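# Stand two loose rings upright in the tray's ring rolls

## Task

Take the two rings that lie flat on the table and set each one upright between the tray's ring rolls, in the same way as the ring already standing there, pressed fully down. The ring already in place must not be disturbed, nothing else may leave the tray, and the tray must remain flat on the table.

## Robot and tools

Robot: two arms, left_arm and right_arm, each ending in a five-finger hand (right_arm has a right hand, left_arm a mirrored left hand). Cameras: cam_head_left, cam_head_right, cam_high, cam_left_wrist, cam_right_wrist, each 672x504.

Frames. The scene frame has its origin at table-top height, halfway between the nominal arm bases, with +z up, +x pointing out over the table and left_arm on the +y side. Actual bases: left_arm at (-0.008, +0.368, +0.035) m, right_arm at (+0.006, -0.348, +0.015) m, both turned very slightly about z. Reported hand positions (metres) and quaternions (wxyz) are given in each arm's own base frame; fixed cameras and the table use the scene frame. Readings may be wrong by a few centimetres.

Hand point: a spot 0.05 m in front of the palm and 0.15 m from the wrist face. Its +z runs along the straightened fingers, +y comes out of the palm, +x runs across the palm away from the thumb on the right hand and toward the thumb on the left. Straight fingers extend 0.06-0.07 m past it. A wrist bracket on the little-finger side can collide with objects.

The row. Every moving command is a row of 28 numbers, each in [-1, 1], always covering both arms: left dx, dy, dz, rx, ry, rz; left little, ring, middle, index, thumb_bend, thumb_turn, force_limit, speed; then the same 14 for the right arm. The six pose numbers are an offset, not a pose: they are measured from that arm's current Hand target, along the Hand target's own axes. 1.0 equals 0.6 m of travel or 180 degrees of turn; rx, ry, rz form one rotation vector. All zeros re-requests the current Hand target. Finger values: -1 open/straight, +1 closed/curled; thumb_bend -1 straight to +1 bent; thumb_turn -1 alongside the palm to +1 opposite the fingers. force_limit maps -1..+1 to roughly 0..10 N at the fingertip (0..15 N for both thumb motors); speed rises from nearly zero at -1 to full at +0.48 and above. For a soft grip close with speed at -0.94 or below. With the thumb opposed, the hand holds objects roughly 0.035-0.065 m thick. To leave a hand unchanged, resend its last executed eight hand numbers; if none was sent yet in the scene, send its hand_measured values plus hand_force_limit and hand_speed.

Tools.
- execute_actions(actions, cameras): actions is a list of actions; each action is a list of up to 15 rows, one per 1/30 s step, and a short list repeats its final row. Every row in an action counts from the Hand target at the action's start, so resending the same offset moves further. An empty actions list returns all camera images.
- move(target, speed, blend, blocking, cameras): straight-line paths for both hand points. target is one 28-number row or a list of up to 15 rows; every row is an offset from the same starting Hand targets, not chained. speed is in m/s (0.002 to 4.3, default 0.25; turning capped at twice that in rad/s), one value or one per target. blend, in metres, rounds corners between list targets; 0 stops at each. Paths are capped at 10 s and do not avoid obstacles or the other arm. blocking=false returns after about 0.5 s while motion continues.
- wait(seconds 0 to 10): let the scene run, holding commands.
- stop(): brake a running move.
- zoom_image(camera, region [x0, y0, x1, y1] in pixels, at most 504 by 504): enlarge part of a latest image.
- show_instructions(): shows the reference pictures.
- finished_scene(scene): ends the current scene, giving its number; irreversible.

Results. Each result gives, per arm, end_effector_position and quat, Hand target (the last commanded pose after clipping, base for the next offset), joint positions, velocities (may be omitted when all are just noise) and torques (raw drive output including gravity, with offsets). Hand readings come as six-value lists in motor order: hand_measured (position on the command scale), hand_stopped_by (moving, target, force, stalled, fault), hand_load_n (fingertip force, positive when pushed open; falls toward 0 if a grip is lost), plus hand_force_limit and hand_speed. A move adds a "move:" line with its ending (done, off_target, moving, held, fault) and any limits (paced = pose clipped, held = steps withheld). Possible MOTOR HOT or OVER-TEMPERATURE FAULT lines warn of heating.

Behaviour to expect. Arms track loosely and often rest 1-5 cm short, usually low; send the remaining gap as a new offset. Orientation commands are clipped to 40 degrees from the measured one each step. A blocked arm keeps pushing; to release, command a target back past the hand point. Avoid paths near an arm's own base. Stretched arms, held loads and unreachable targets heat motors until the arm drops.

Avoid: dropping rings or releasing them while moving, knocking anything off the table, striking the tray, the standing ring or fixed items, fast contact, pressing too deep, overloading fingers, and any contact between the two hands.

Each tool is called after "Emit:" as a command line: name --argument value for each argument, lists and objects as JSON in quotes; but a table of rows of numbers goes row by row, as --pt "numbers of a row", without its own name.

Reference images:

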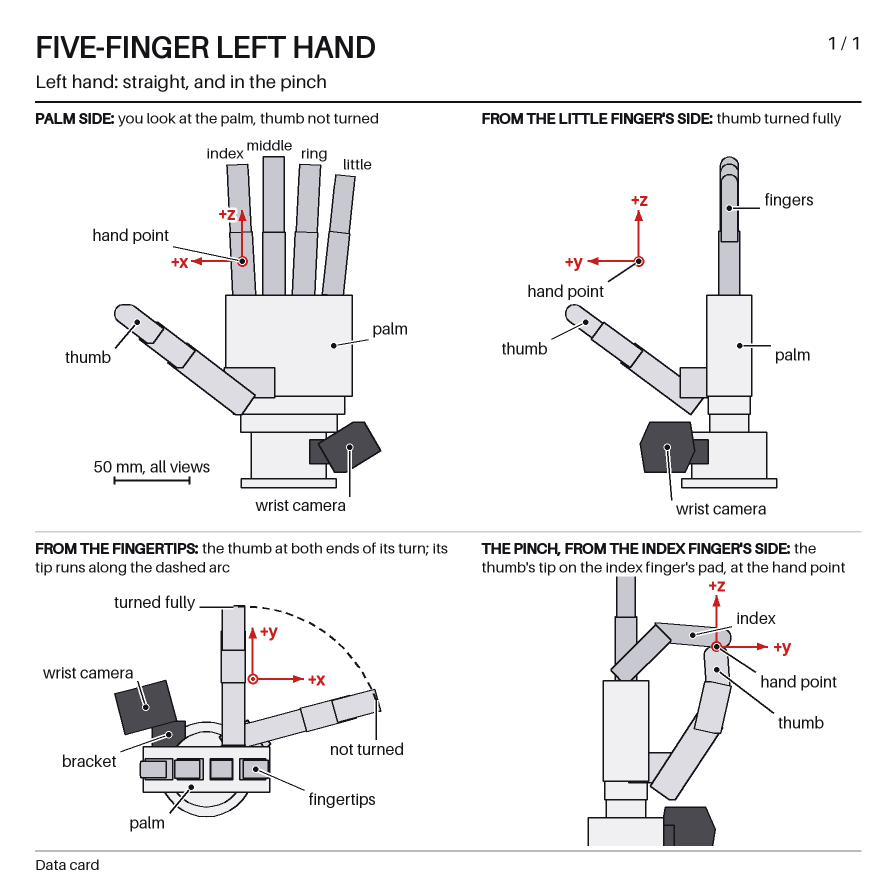

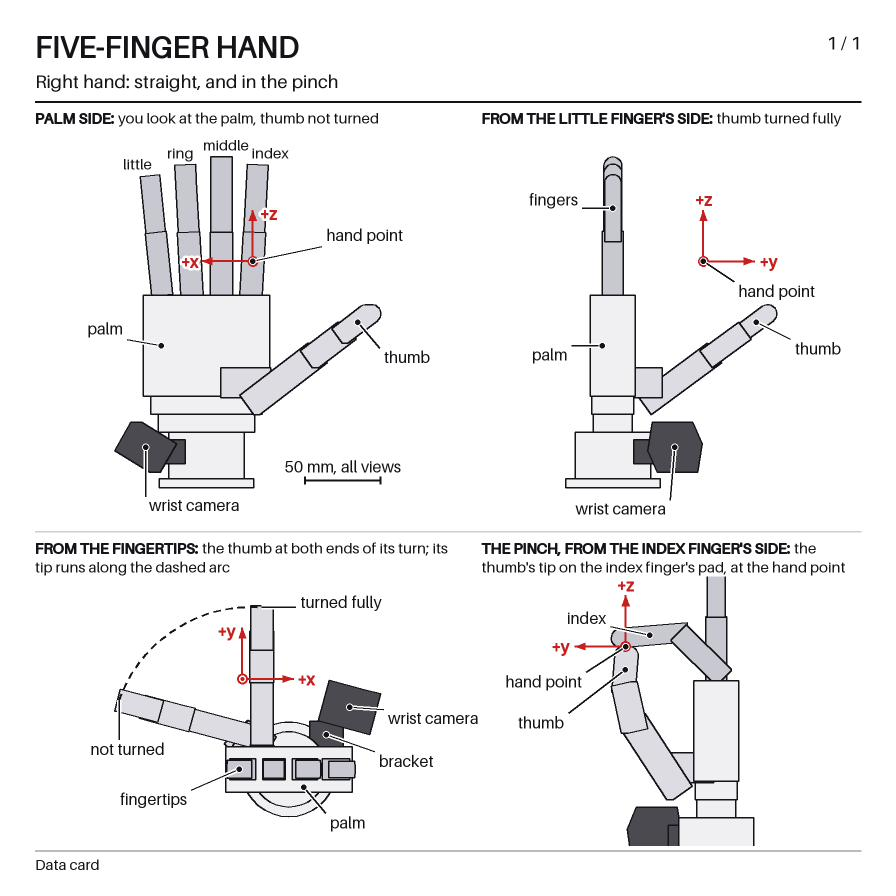

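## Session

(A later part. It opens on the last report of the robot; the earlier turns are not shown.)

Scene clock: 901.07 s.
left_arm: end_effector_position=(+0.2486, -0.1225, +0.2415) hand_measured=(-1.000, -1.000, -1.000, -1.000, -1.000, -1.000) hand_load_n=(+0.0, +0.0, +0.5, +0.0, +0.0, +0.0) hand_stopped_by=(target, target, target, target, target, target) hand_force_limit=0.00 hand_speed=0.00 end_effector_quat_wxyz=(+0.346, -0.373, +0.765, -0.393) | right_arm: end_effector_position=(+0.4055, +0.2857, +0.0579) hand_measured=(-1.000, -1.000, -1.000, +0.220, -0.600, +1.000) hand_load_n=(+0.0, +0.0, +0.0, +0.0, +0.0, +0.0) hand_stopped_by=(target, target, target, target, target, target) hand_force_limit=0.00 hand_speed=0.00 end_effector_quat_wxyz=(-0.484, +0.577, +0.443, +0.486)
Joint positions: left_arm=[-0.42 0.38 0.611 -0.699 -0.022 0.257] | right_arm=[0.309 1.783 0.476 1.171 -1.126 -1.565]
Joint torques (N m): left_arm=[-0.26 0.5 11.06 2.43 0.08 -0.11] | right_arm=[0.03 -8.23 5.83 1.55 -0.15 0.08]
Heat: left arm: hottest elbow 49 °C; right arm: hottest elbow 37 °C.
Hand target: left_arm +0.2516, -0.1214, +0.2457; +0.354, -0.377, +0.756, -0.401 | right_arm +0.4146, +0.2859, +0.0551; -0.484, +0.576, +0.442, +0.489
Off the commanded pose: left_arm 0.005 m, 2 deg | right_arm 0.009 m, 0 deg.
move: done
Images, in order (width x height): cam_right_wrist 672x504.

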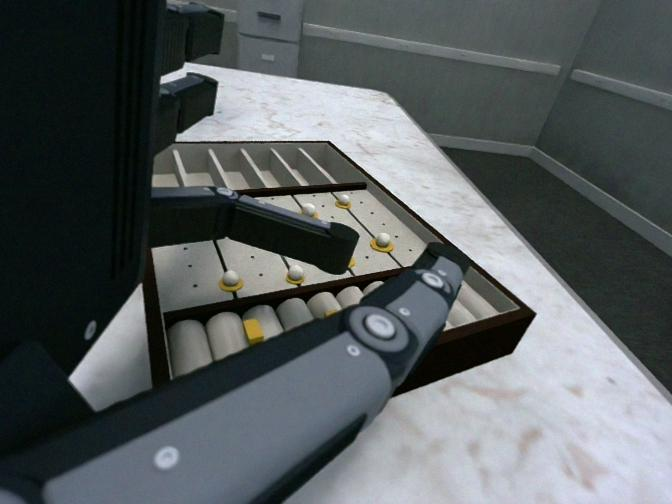

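Emit:
move --target '[0,0,0,0,0,0,-1,-1,-1,-1,-1,-1,0.0,0,-0.02,0.0058,-0.0103,0,0,0,-1,-1,-1,0.22,-0.6,1.0,0.0,0]' --speed 0.08 --cameras '["cam_right_wrist"]'

Emit:
zoom_image --camera "cam_right_wrist" --region '[230, 220, 400, 360]'

Scene clock: 904.40 s.
left_arm: end_effector_position=(+0.2486, -0.1225, +0.2415) hand_measured=(-1.000, -1.000, -1.000, -1.000, -1.000, -1.000) hand_load_n=(+0.0, +0.0, +0.0, +0.0, +0.0, +0.0) hand_stopped_by=(target, target, target, target, target, target) hand_force_limit=0.00 hand_speed=0.00 end_effector_quat_wxyz=(+0.346, -0.373, +0.765, -0.393) | right_arm: end_effector_position=(+0.4047, +0.2815, +0.0459) hand_measured=(-1.000, -1.000, -1.000, +0.220, -0.600, +1.000) hand_load_n=(+0.0, +0.0, +0.0, +0.0, +0.0, +0.0) hand_stopped_by=(target, target, target, target, target, target) hand_force_limit=0.00 hand_speed=0.00 end_effector_quat_wxyz=(-0.487, +0.577, +0.443, +0.483)
Joint positions: left_arm=[-0.42 0.38 0.611 -0.699 -0.022 0.257] | right_arm=[0.295 1.828 0.476 1.21 -1.146 -1.565]
Joint torques (N m): left_arm=[-0.15 -0.03 10.84 2.41 0.11 -0.11] | right_arm=[-0.26 -7.65 5.26 1.61 -0.17 -0.03]
Heat: left arm: hottest elbow 49 °C; right arm: hottest elbow 37 °C.
Hand target: left_arm +0.2516, -0.1214, +0.2457; +0.354, -0.377, +0.756, -0.401 | right_arm +0.4156, +0.2788, +0.0431; -0.484, +0.576, +0.441, +0.489
Off the commanded pose: left_arm 0.005 m, 2 deg | right_arm 0.012 m, 1 deg.
move: off_target (right_arm)
Images, in order (width x height): cam_right_wrist 672x504.

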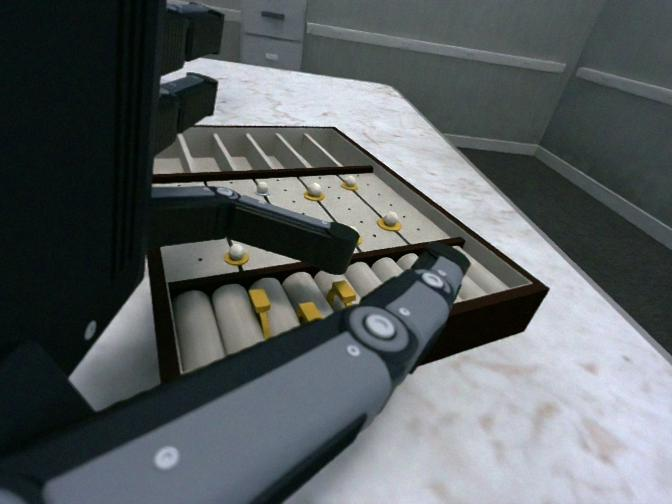

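Scaled by 2.965.

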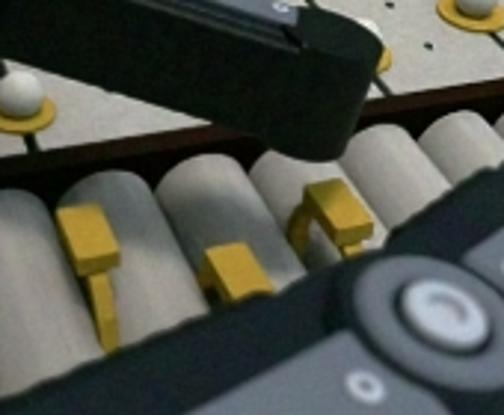

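Emit:
move --target '[0,0,0,0,0,0,-1,-1,-1,-1,-1,-1,0.0,0,-0.001,0.0155,0.0007,0,0,0,-1,-1,-1,0.22,-0.6,1.0,0.0,0]' --speed 0.06 --cameras '["cam_right_wrist"]'

Emit:
zoom_image --camera "cam_right_wrist" --region '[230, 220, 400, 360]'

Scene clock: 907.53 s.
left_arm: end_effector_position=(+0.2486, -0.1225, +0.2415) hand_measured=(-1.000, -1.000, -1.000, -1.000, -1.000, -1.000) hand_load_n=(+0.0, +0.0, +0.0, +0.0, +0.0, +0.0) hand_stopped_by=(target, target, target, target, target, target) hand_force_limit=0.00 hand_speed=0.00 end_effector_quat_wxyz=(+0.346, -0.373, +0.765, -0.393) | right_arm: end_effector_position=(+0.4144, +0.2812, +0.0467) hand_measured=(-1.000, -1.000, -1.000, +0.220, -0.600, +1.000) hand_load_n=(+0.0, +0.0, -0.5, +0.0, +0.0, +0.5) hand_stopped_by=(target, target, target, target, target, target) hand_force_limit=0.00 hand_speed=0.00 end_effector_quat_wxyz=(-0.487, +0.574, +0.444, +0.487)
Joint positions: left_arm=[-0.42 0.38 0.611 -0.699 -0.022 0.257] | right_arm=[0.286 1.842 0.5 1.21 -1.155 -1.565]
Joint torques (N m): left_arm=[-0.56 -0.5 10.93 2.44 0.11 -0.08] | right_arm=[-0.44 -7.94 5.41 1.05 -0.18 -0.05]
Heat: left arm: hottest elbow 49 °C; right arm: hottest elbow 36 °C.
Hand target: left_arm +0.2516, -0.1214, +0.2457; +0.354, -0.377, +0.756, -0.401 | right_arm +0.4246, +0.2780, +0.0412; -0.484, +0.576, +0.442, +0.489
Off the commanded pose: left_arm 0.005 m, 2 deg | right_arm 0.012 m, 1 deg.
move: off_target (right_arm)
Images, in order (width x height): cam_right_wrist 672x504.

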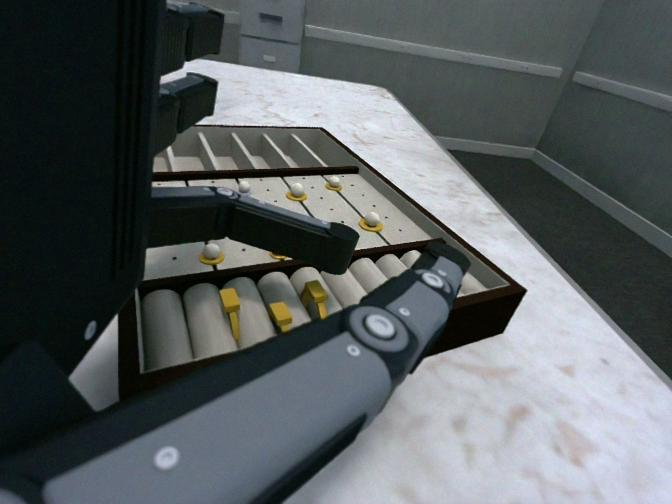

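Scaled by 2.965.

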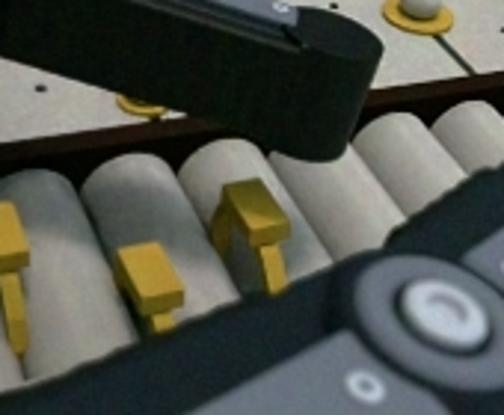

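Emit:
move --target '[0,0,0,0,0,0,-1,-1,-1,-1,-1,-1,0.0,0,-0.0092,0.0032,-0.0077,0,0,0,-1,-1,-1,0.22,-0.6,1.0,0.0,0]' --speed 0.04 --cameras '["cam_right_wrist"]'

Emit:
zoom_image --camera "cam_right_wrist" --region '[230, 220, 400, 360]'

Scene clock: 912.07 s.
left_arm: end_effector_position=(+0.2486, -0.1225, +0.2415) hand_measured=(-1.000, -1.000, -1.000, -1.000, -1.000, -1.000) hand_load_n=(+0.0, +0.0, +0.0, +0.0, +0.0, -0.5) hand_stopped_by=(target, target, target, target, target, target) hand_force_limit=0.00 hand_speed=0.00 end_effector_quat_wxyz=(+0.346, -0.373, +0.765, -0.393) | right_arm: end_effector_position=(+0.4143, +0.2761, +0.0388) hand_measured=(-1.000, -1.000, -1.000, +0.220, -0.600, +1.000) hand_load_n=(+0.0, +0.0, +0.0, +0.0, +0.0, +0.5) hand_stopped_by=(target, target, target, target, target, target) hand_force_limit=0.00 hand_speed=0.00 end_effector_quat_wxyz=(-0.489, +0.578, +0.441, +0.481)
Joint positions: left_arm=[-0.42 0.38 0.611 -0.699 -0.022 0.257] | right_arm=[0.272 1.861 0.5 1.212 -1.169 -1.566]
Joint torques (N m): left_arm=[-0.32 -0.15 11.25 2.15 0.1 -0.11] | right_arm=[-0.26 -8.35 5.09 1.54 -0.19 -0.1]
Heat: left arm: hottest elbow 49 °C; right arm: hottest elbow 36 °C.
Hand target: left_arm +0.2516, -0.1214, +0.2457; +0.354, -0.377, +0.756, -0.401 | right_arm +0.4252, +0.2728, +0.0358; -0.484, +0.576, +0.441, +0.489
Off the commanded pose: left_arm 0.005 m, 2 deg | right_arm 0.012 m, 1 deg.
move: off_target (right_arm)
Images, in order (width x height): cam_right_wrist 672x504.

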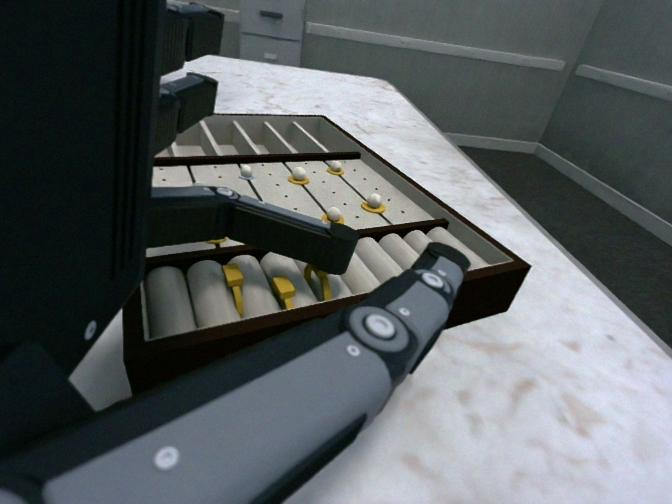

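Scaled by 2.965.

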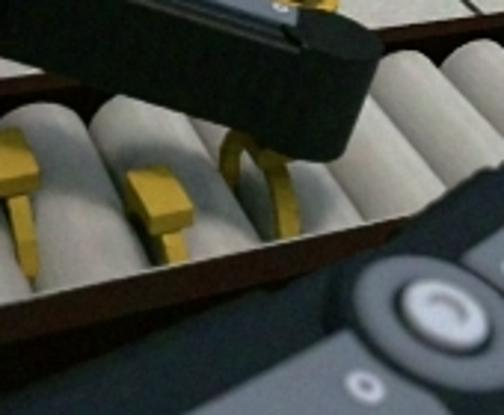

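Emit:
move --target '[0,0,0,0,0,0,-1,-1,-1,-1,-1,-1,0.0,0,-0.0066,0.0008,0.0003,0,0,0,-1,-1,-1,0.22,-0.6,1.0,0.0,0]' --speed 0.03 --cameras '["cam_right_wrist"]'

Emit:
zoom_image --camera "cam_right_wrist" --region '[230, 220, 400, 360]'

Scene clock: 914.43 s.
left_arm: end_effector_position=(+0.2486, -0.1225, +0.2415) hand_measured=(-1.000, -1.000, -1.000, -1.000, -1.000, -1.000) hand_load_n=(+0.0, -0.5, +0.0, -0.5, +0.0, +0.0) hand_stopped_by=(target, target, target, target, target, target) hand_force_limit=0.00 hand_speed=0.00 end_effector_quat_wxyz=(+0.346, -0.373, +0.765, -0.393) | right_arm: end_effector_position=(+0.4139, +0.2760, +0.0353) hand_measured=(-1.000, -1.000, -1.000, +0.220, -0.600, +1.000) hand_load_n=(+0.0, +0.0, +0.0, +0.0, +0.0, +0.0) hand_stopped_by=(target, target, target, target, target, target) hand_force_limit=0.00 hand_speed=0.00 end_effector_quat_wxyz=(-0.489, +0.578, +0.442, +0.482)
Joint positions: left_arm=[-0.42 0.38 0.611 -0.699 -0.022 0.257] | right_arm=[0.272 1.876 0.5 1.227 -1.17 -1.568]
Joint torques (N m): left_arm=[0.85 -0.38 10.89 2.32 0.09 -0.11] | right_arm=[-0.32 -8.12 5.16 1.61 -0.21 -0.09]
Heat: left arm: hottest elbow 49 °C; right arm: hottest elbow 36 °C.
Hand target: left_arm +0.2516, -0.1214, +0.2457; +0.354, -0.377, +0.756, -0.401 | right_arm +0.4251, +0.2728, +0.0318; -0.484, +0.576, +0.441, +0.489
Off the commanded pose: left_arm 0.005 m, 2 deg | right_arm 0.012 m, 1 deg.
move: off_target (right_arm)
Images, in order (width x height): cam_right_wrist 672x504.

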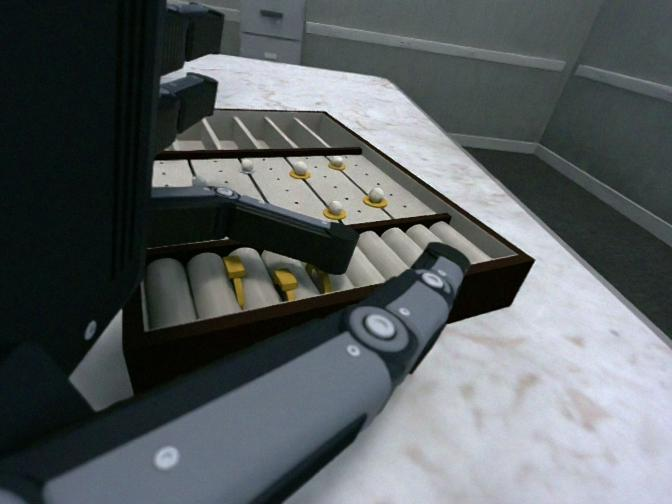

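Scaled by 2.965.

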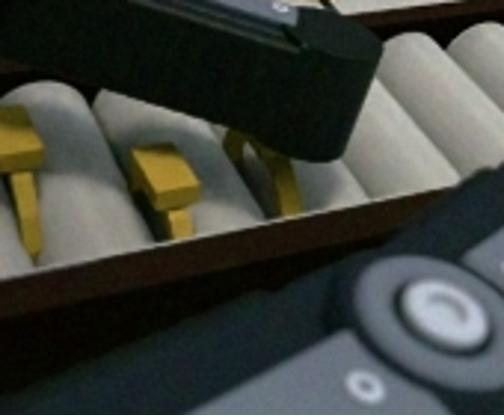

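Emit:
move --target '[0,0,0,0,0,0,-1,-1,-1,-1,-1,-1,0.0,0,-0.0066,0.0008,0.0003,0,0,0,-1,-1,-1,0.22,-0.6,1.0,0.0,0]' --speed 0.03 --cameras '["cam_right_wrist"]'

Emit:
zoom_image --camera "cam_right_wrist" --region '[230, 220, 400, 360]'

Scene clock: 916.83 s.
left_arm: end_effector_position=(+0.2486, -0.1225, +0.2415) hand_measured=(-1.000, -1.000, -1.000, -1.000, -1.000, -1.000) hand_load_n=(+0.0, +0.0, +0.0, +0.0, +0.0, +0.0) hand_stopped_by=(target, target, target, target, target, target) hand_force_limit=0.00 hand_speed=0.00 end_effector_quat_wxyz=(+0.346, -0.373, +0.765, -0.393) | right_arm: end_effector_position=(+0.4156, +0.2764, +0.0326) hand_measured=(-1.000, -1.000, -1.000, +0.220, -0.600, +1.000) hand_load_n=(+0.0, +0.0, +0.0, +0.0, +0.0, +0.0) hand_stopped_by=(target, target, target, target, target, target) hand_force_limit=0.00 hand_speed=0.00 end_effector_quat_wxyz=(-0.488, +0.576, +0.443, +0.483)
Joint positions: left_arm=[-0.42 0.38 0.611 -0.699 -0.022 0.257] | right_arm=[0.272 1.892 0.505 1.242 -1.17 -1.569]
Joint torques (N m): left_arm=[-0.44 1.03 11.03 2.65 0.1 -0.07] | right_arm=[0.21 -8.41 4.68 1.37 -0.18 -0.1]
Heat: left arm: hottest elbow 49 °C; right arm: hottest elbow 36 °C.
Hand target: left_arm +0.2516, -0.1214, +0.2457; +0.354, -0.377, +0.756, -0.401 | right_arm +0.4251, +0.2727, +0.0278; -0.484, +0.576, +0.441, +0.489
Off the commanded pose: left_arm 0.005 m, 2 deg | right_arm 0.011 m, 1 deg.
move: off_target (right_arm)
Images, in order (width x height): cam_right_wrist 672x504.

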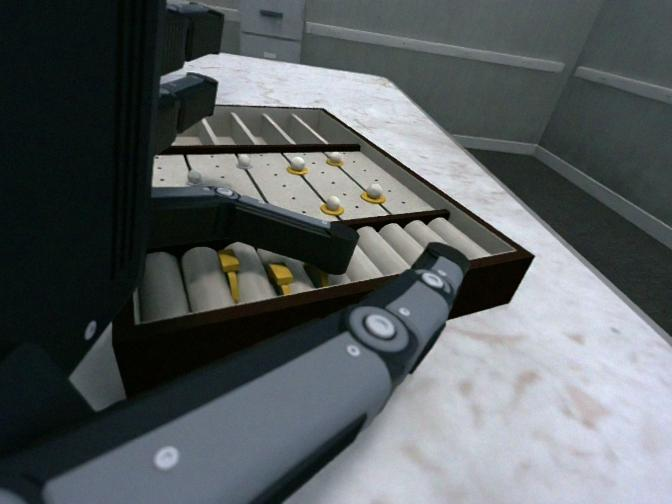

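Scaled by 2.965.

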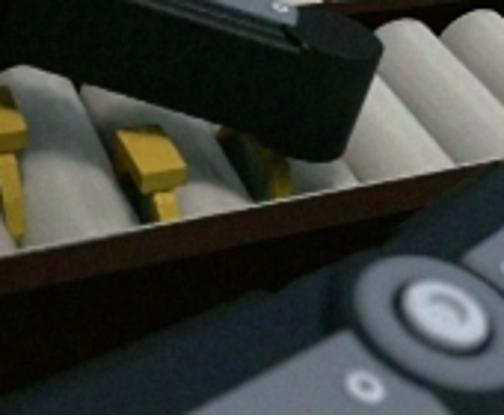

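Emit:
move --target '[0,0,0,0,0,0,-1,-1,-1,-1,-1,-1,0.0,0,-0.0071,-0.0022,-0.001,0,0,0,-1,-1,-1,0.22,-0.6,1.0,0.0,0]' --speed 0.03 --cameras '["cam_right_wrist"]'

Emit:
zoom_image --camera "cam_right_wrist" --region '[230, 220, 400, 360]'

Scene clock: 919.10 s.
left_arm: end_effector_position=(+0.2486, -0.1225, +0.2415) hand_measured=(-1.000, -1.000, -1.000, -1.000, -1.000, -1.000) hand_load_n=(+0.0, +0.0, +0.0, +0.0, +0.0, +0.0) hand_stopped_by=(target, target, target, target, target, target) hand_force_limit=0.00 hand_speed=0.00 end_effector_quat_wxyz=(+0.346, -0.373, +0.765, -0.393) | right_arm: end_effector_position=(+0.4157, +0.2765, +0.0316) hand_measured=(-1.000, -1.000, -1.000, +0.220, -0.600, +1.000) hand_load_n=(+0.0, +0.0, +0.0, +0.0, +0.0, +0.5) hand_stopped_by=(target, target, target, target, target, target) hand_force_limit=0.00 hand_speed=0.00 end_effector_quat_wxyz=(-0.486, +0.573, +0.445, +0.487)
Joint positions: left_arm=[-0.42 0.38 0.611 -0.699 -0.022 0.257] | right_arm=[0.272 1.903 0.505 1.263 -1.17 -1.571]
Joint torques (N m): left_arm=[-0.38 -0.5 10.82 2.25 0.1 -0.07] | right_arm=[-0.32 -7.53 4.16 1.33 -0.15 -0.06]
Heat: left arm: hottest elbow 49 °C; right arm: hottest elbow 36 °C.
Hand target: left_arm +0.2516, -0.1214, +0.2457; +0.354, -0.377, +0.756, -0.401 | right_arm +0.4231, +0.2722, +0.0237; -0.484, +0.576, +0.441, +0.489
Off the commanded pose: left_arm 0.005 m, 2 deg | right_arm 0.012 m, 1 deg.
move: off_target (right_arm)
Images, in order (width x height): cam_right_wrist 672x504.

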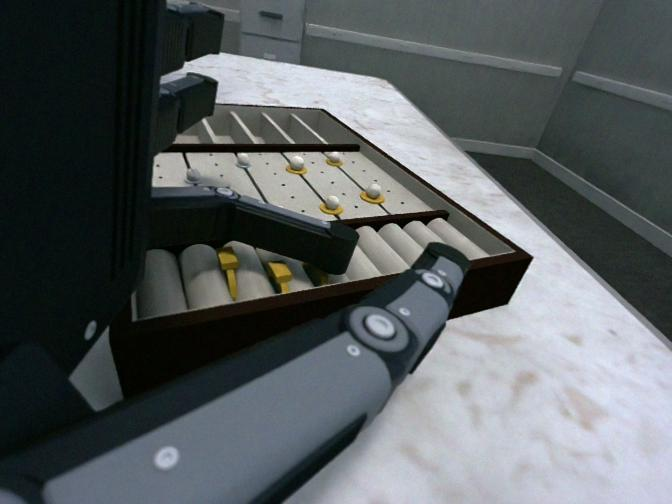

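Scaled by 2.965.

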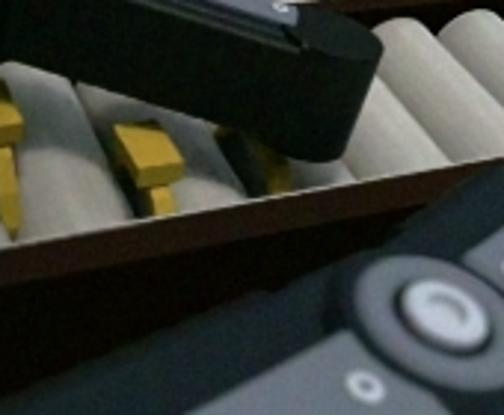

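Emit:
move --target '[0,0,0,0,0,0,-1,-1,-1,-1,-1,-1,0.0,0,-0.0066,-0.001,-0.0003,0,0,0,-1,-1,-1,0.22,-0.6,1.0,0.0,0]' --speed 0.03 --cameras '["cam_right_wrist"]'

Emit:
zoom_image --camera "cam_right_wrist" --region '[230, 220, 400, 360]'

Scene clock: 921.87 s.
left_arm: end_effector_position=(+0.2486, -0.1225, +0.2415) hand_measured=(-1.000, -1.000, -1.000, -1.000, -1.000, -1.000) hand_load_n=(+0.0, +0.0, -0.5, +0.0, +0.0, +0.0) hand_stopped_by=(target, target, target, target, target, target) hand_force_limit=0.00 hand_speed=0.00 end_effector_quat_wxyz=(+0.346, -0.373, +0.765, -0.393) | right_arm: end_effector_position=(+0.4159, +0.2765, +0.0311) hand_measured=(-1.000, -1.000, -1.000, +0.220, -0.600, +1.000) hand_load_n=(+0.0, +0.0, +0.0, -0.5, +0.0, +0.5) hand_stopped_by=(target, target, target, target, target, target) hand_force_limit=0.00 hand_speed=0.00 end_effector_quat_wxyz=(-0.484, +0.569, +0.447, +0.491)
Joint positions: left_arm=[-0.42 0.38 0.611 -0.699 -0.022 0.257] | right_arm=[0.272 1.914 0.505 1.284 -1.17 -1.574]
Joint velocities: left_arm=[within noise] | right_arm=[0.005 -0.005 -0.002 -0.007 -0.154 -0.037]
Joint torques (N m): left_arm=[-0.15 -0.03 10.73 2.44 0.1 -0.12] | right_arm=[-0.03 -7.88 3.95 1.24 -0.13 -0.01]
Heat: left arm: hottest elbow 49 °C; right arm: hottest elbow 36 °C.
Hand target: left_arm +0.2516, -0.1214, +0.2457; +0.354, -0.377, +0.756, -0.401 | right_arm +0.4220, +0.2720, +0.0200; -0.484, +0.576, +0.441, +0.489
Off the commanded pose: left_arm 0.005 m, 2 deg | right_arm 0.014 m, 1 deg.
move: off_target (right_arm)
Images, in order (width x height): cam_right_wrist 672x504.

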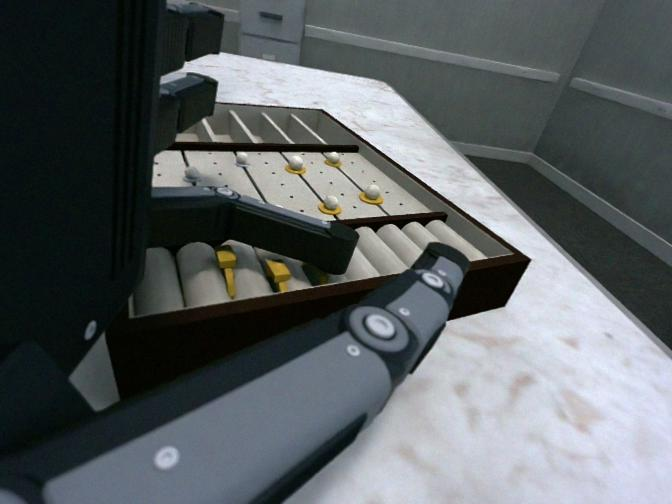

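Scaled by 2.965.

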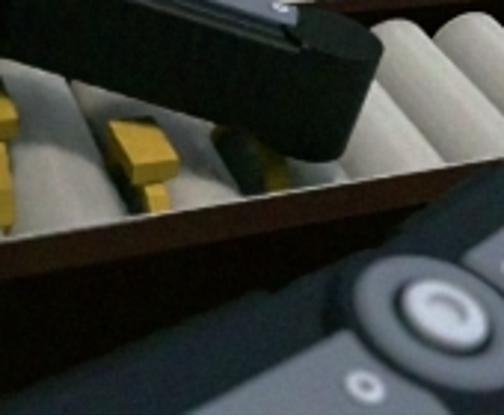

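Emit:
move --pt "0 0 0 0 0 0 -1 -1 -1 -1 -1 -1 0.0 0 0.04 -0.003 -0.001 0 0 0 -1 -1 -1 0.22 -0.6 1.0 0.0 0" --pt "0 0 0 0 0 0 -1 -1 -1 -1 -1 -1 0.0 0 0.14 -0.1 -0.03 0 0.0172 -0.041 -1 -1 -1 0.22 -0.6 1.0 0.0 0" --speed '[0.05,0.15]' --blend 0.01 --cameras '[]'

Emit:
move --target '[0,0,0,0,0,0,-1,-1,-1,-1,-1,-1,0.0,0,0.01,-0.035,-0.002,0,0,0,-1,-1,-1,-0.5,0.3,1.0,0.0,0]' --speed 0.15 --cameras '["cam_right_wrist","cam_left_wrist"]'

Emit:
zoom_image --camera "cam_right_wrist" --region '[310, 340, 480, 480]'

Emit:
zoom_image --camera "cam_left_wrist" --region '[290, 240, 390, 340]'

Scene clock: 925.97 s.
left_arm: end_effector_position=(+0.2486, -0.1225, +0.2415) hand_measured=(-1.000, -1.000, -1.000, -1.000, -1.000, -1.000) hand_load_n=(+0.0, +0.0, +0.0, +0.0, +0.5, +0.0) hand_stopped_by=(target, target, target, target, target, target) hand_force_limit=0.00 hand_speed=0.00 end_effector_quat_wxyz=(+0.346, -0.373, +0.765, -0.393) | right_arm: end_effector_position=(+0.3768, +0.2631, +0.1101) hand_measured=(-1.000, -1.000, -1.000, +0.220, -0.600, +1.000) hand_load_n=(+0.0, +0.0, +0.0, +0.0, +0.0, +0.0) hand_stopped_by=(target, target, target, target, target, target) hand_force_limit=0.00 hand_speed=0.00 end_effector_quat_wxyz=(-0.461, +0.535, +0.463, +0.536)
Joint positions: left_arm=[-0.42 0.38 0.611 -0.699 -0.022 0.257] | right_arm=[0.272 1.622 0.361 1.259 -1.152 -1.575]
Joint torques (N m): left_arm=[-0.67 0.26 10.73 2.51 0.16 -0.1] | right_arm=[2.08 -8.35 3.6 0.98 0.13 -0.01]
Heat: left arm: hottest elbow 49 °C; right arm: hottest elbow 36 °C.
Hand target: left_arm +0.2516, -0.1214, +0.2457; +0.354, -0.377, +0.756, -0.401 | right_arm +0.3717, +0.2657, +0.1117; -0.463, +0.533, +0.464, +0.534
Off the commanded pose: left_arm 0.005 m, 2 deg | right_arm 0.006 m, 0 deg.
move: done
No camera images: "cameras" was empty.

Scene clock: 926.97 s.
left_arm: end_effector_position=(+0.2486, -0.1225, +0.2415) hand_measured=(-1.000, -1.000, -1.000, -1.000, -1.000, -1.000) hand_load_n=(+0.0, +0.0, -0.5, +0.0, +0.0, +0.0) hand_stopped_by=(target, target, target, target, target, target) hand_force_limit=0.00 hand_speed=0.00 end_effector_quat_wxyz=(+0.346, -0.373, +0.765, -0.393) | right_arm: end_effector_position=(+0.3572, +0.2639, +0.1178) hand_measured=(-1.000, -1.000, -1.000, -0.500, +0.300, +1.000) hand_load_n=(+0.0, +0.0, +0.0, +0.0, +0.0, +0.5) hand_stopped_by=(target, target, target, target, target, target) hand_force_limit=0.00 hand_speed=0.00 end_effector_quat_wxyz=(-0.459, +0.534, +0.463, +0.539)
Joint positions: left_arm=[-0.42 0.38 0.611 -0.699 -0.022 0.257] | right_arm=[0.295 1.56 0.31 1.257 -1.125 -1.575]
Joint torques (N m): left_arm=[-0.21 -0.44 11.08 2.45 0.09 -0.05] | right_arm=[1.73 -7.65 3.69 0.68 0.14 0.03]
Heat: left arm: hottest elbow 49 °C; right arm: hottest elbow 36 °C.
Hand target: left_arm +0.2516, -0.1214, +0.2457; +0.354, -0.377, +0.756, -0.401 | right_arm +0.3508, +0.2675, +0.1177; -0.463, +0.533, +0.464, +0.534
Off the commanded pose: left_arm 0.005 m, 2 deg | right_arm 0.007 m, 1 deg.
move: done
Images, in order (width x height): cam_left_wrist 672x504, cam_right_wrist 672x504.

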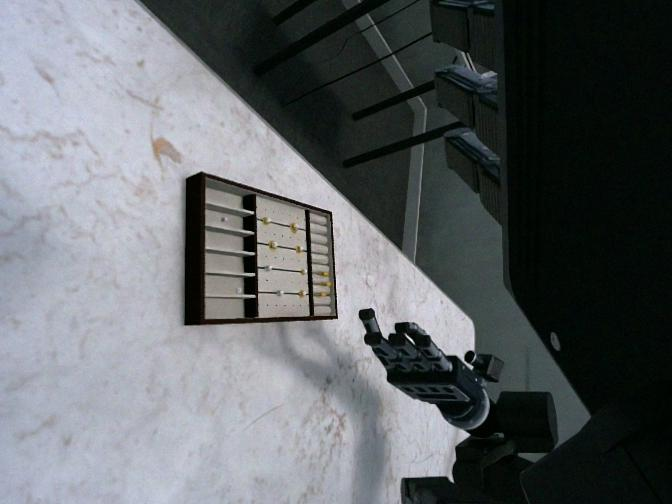

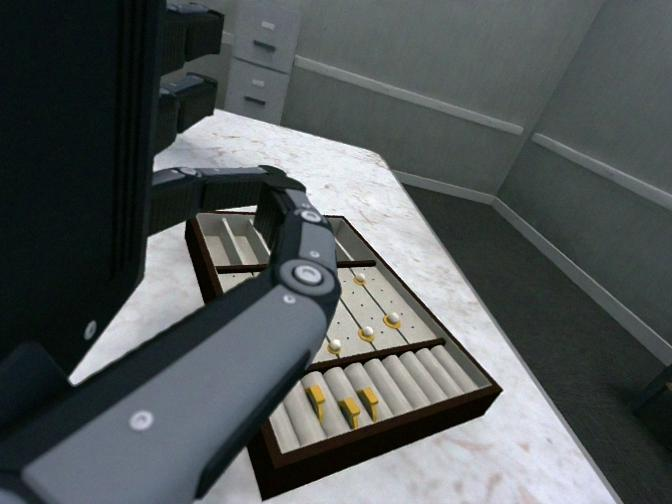

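Scaled by 2.965.

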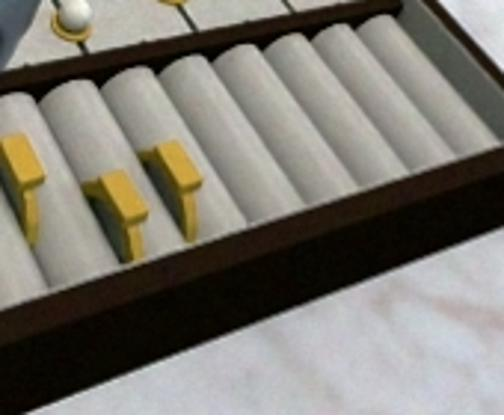

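Scaled by 5.040.

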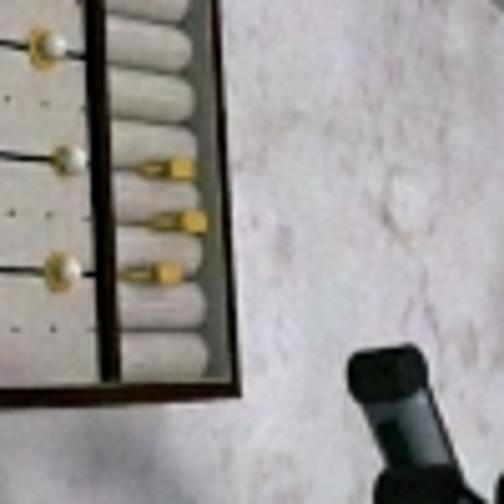

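Emit:
zoom_image --camera "cam_right_wrist" --region '[300, 370, 390, 440]'

Scaled by 5.600.

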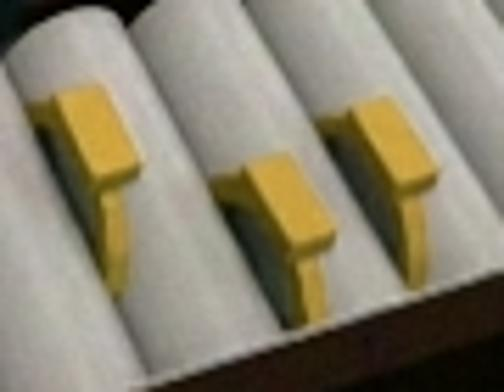

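Emit:
finished_scene --scene 2

The scene is finished: the task was done.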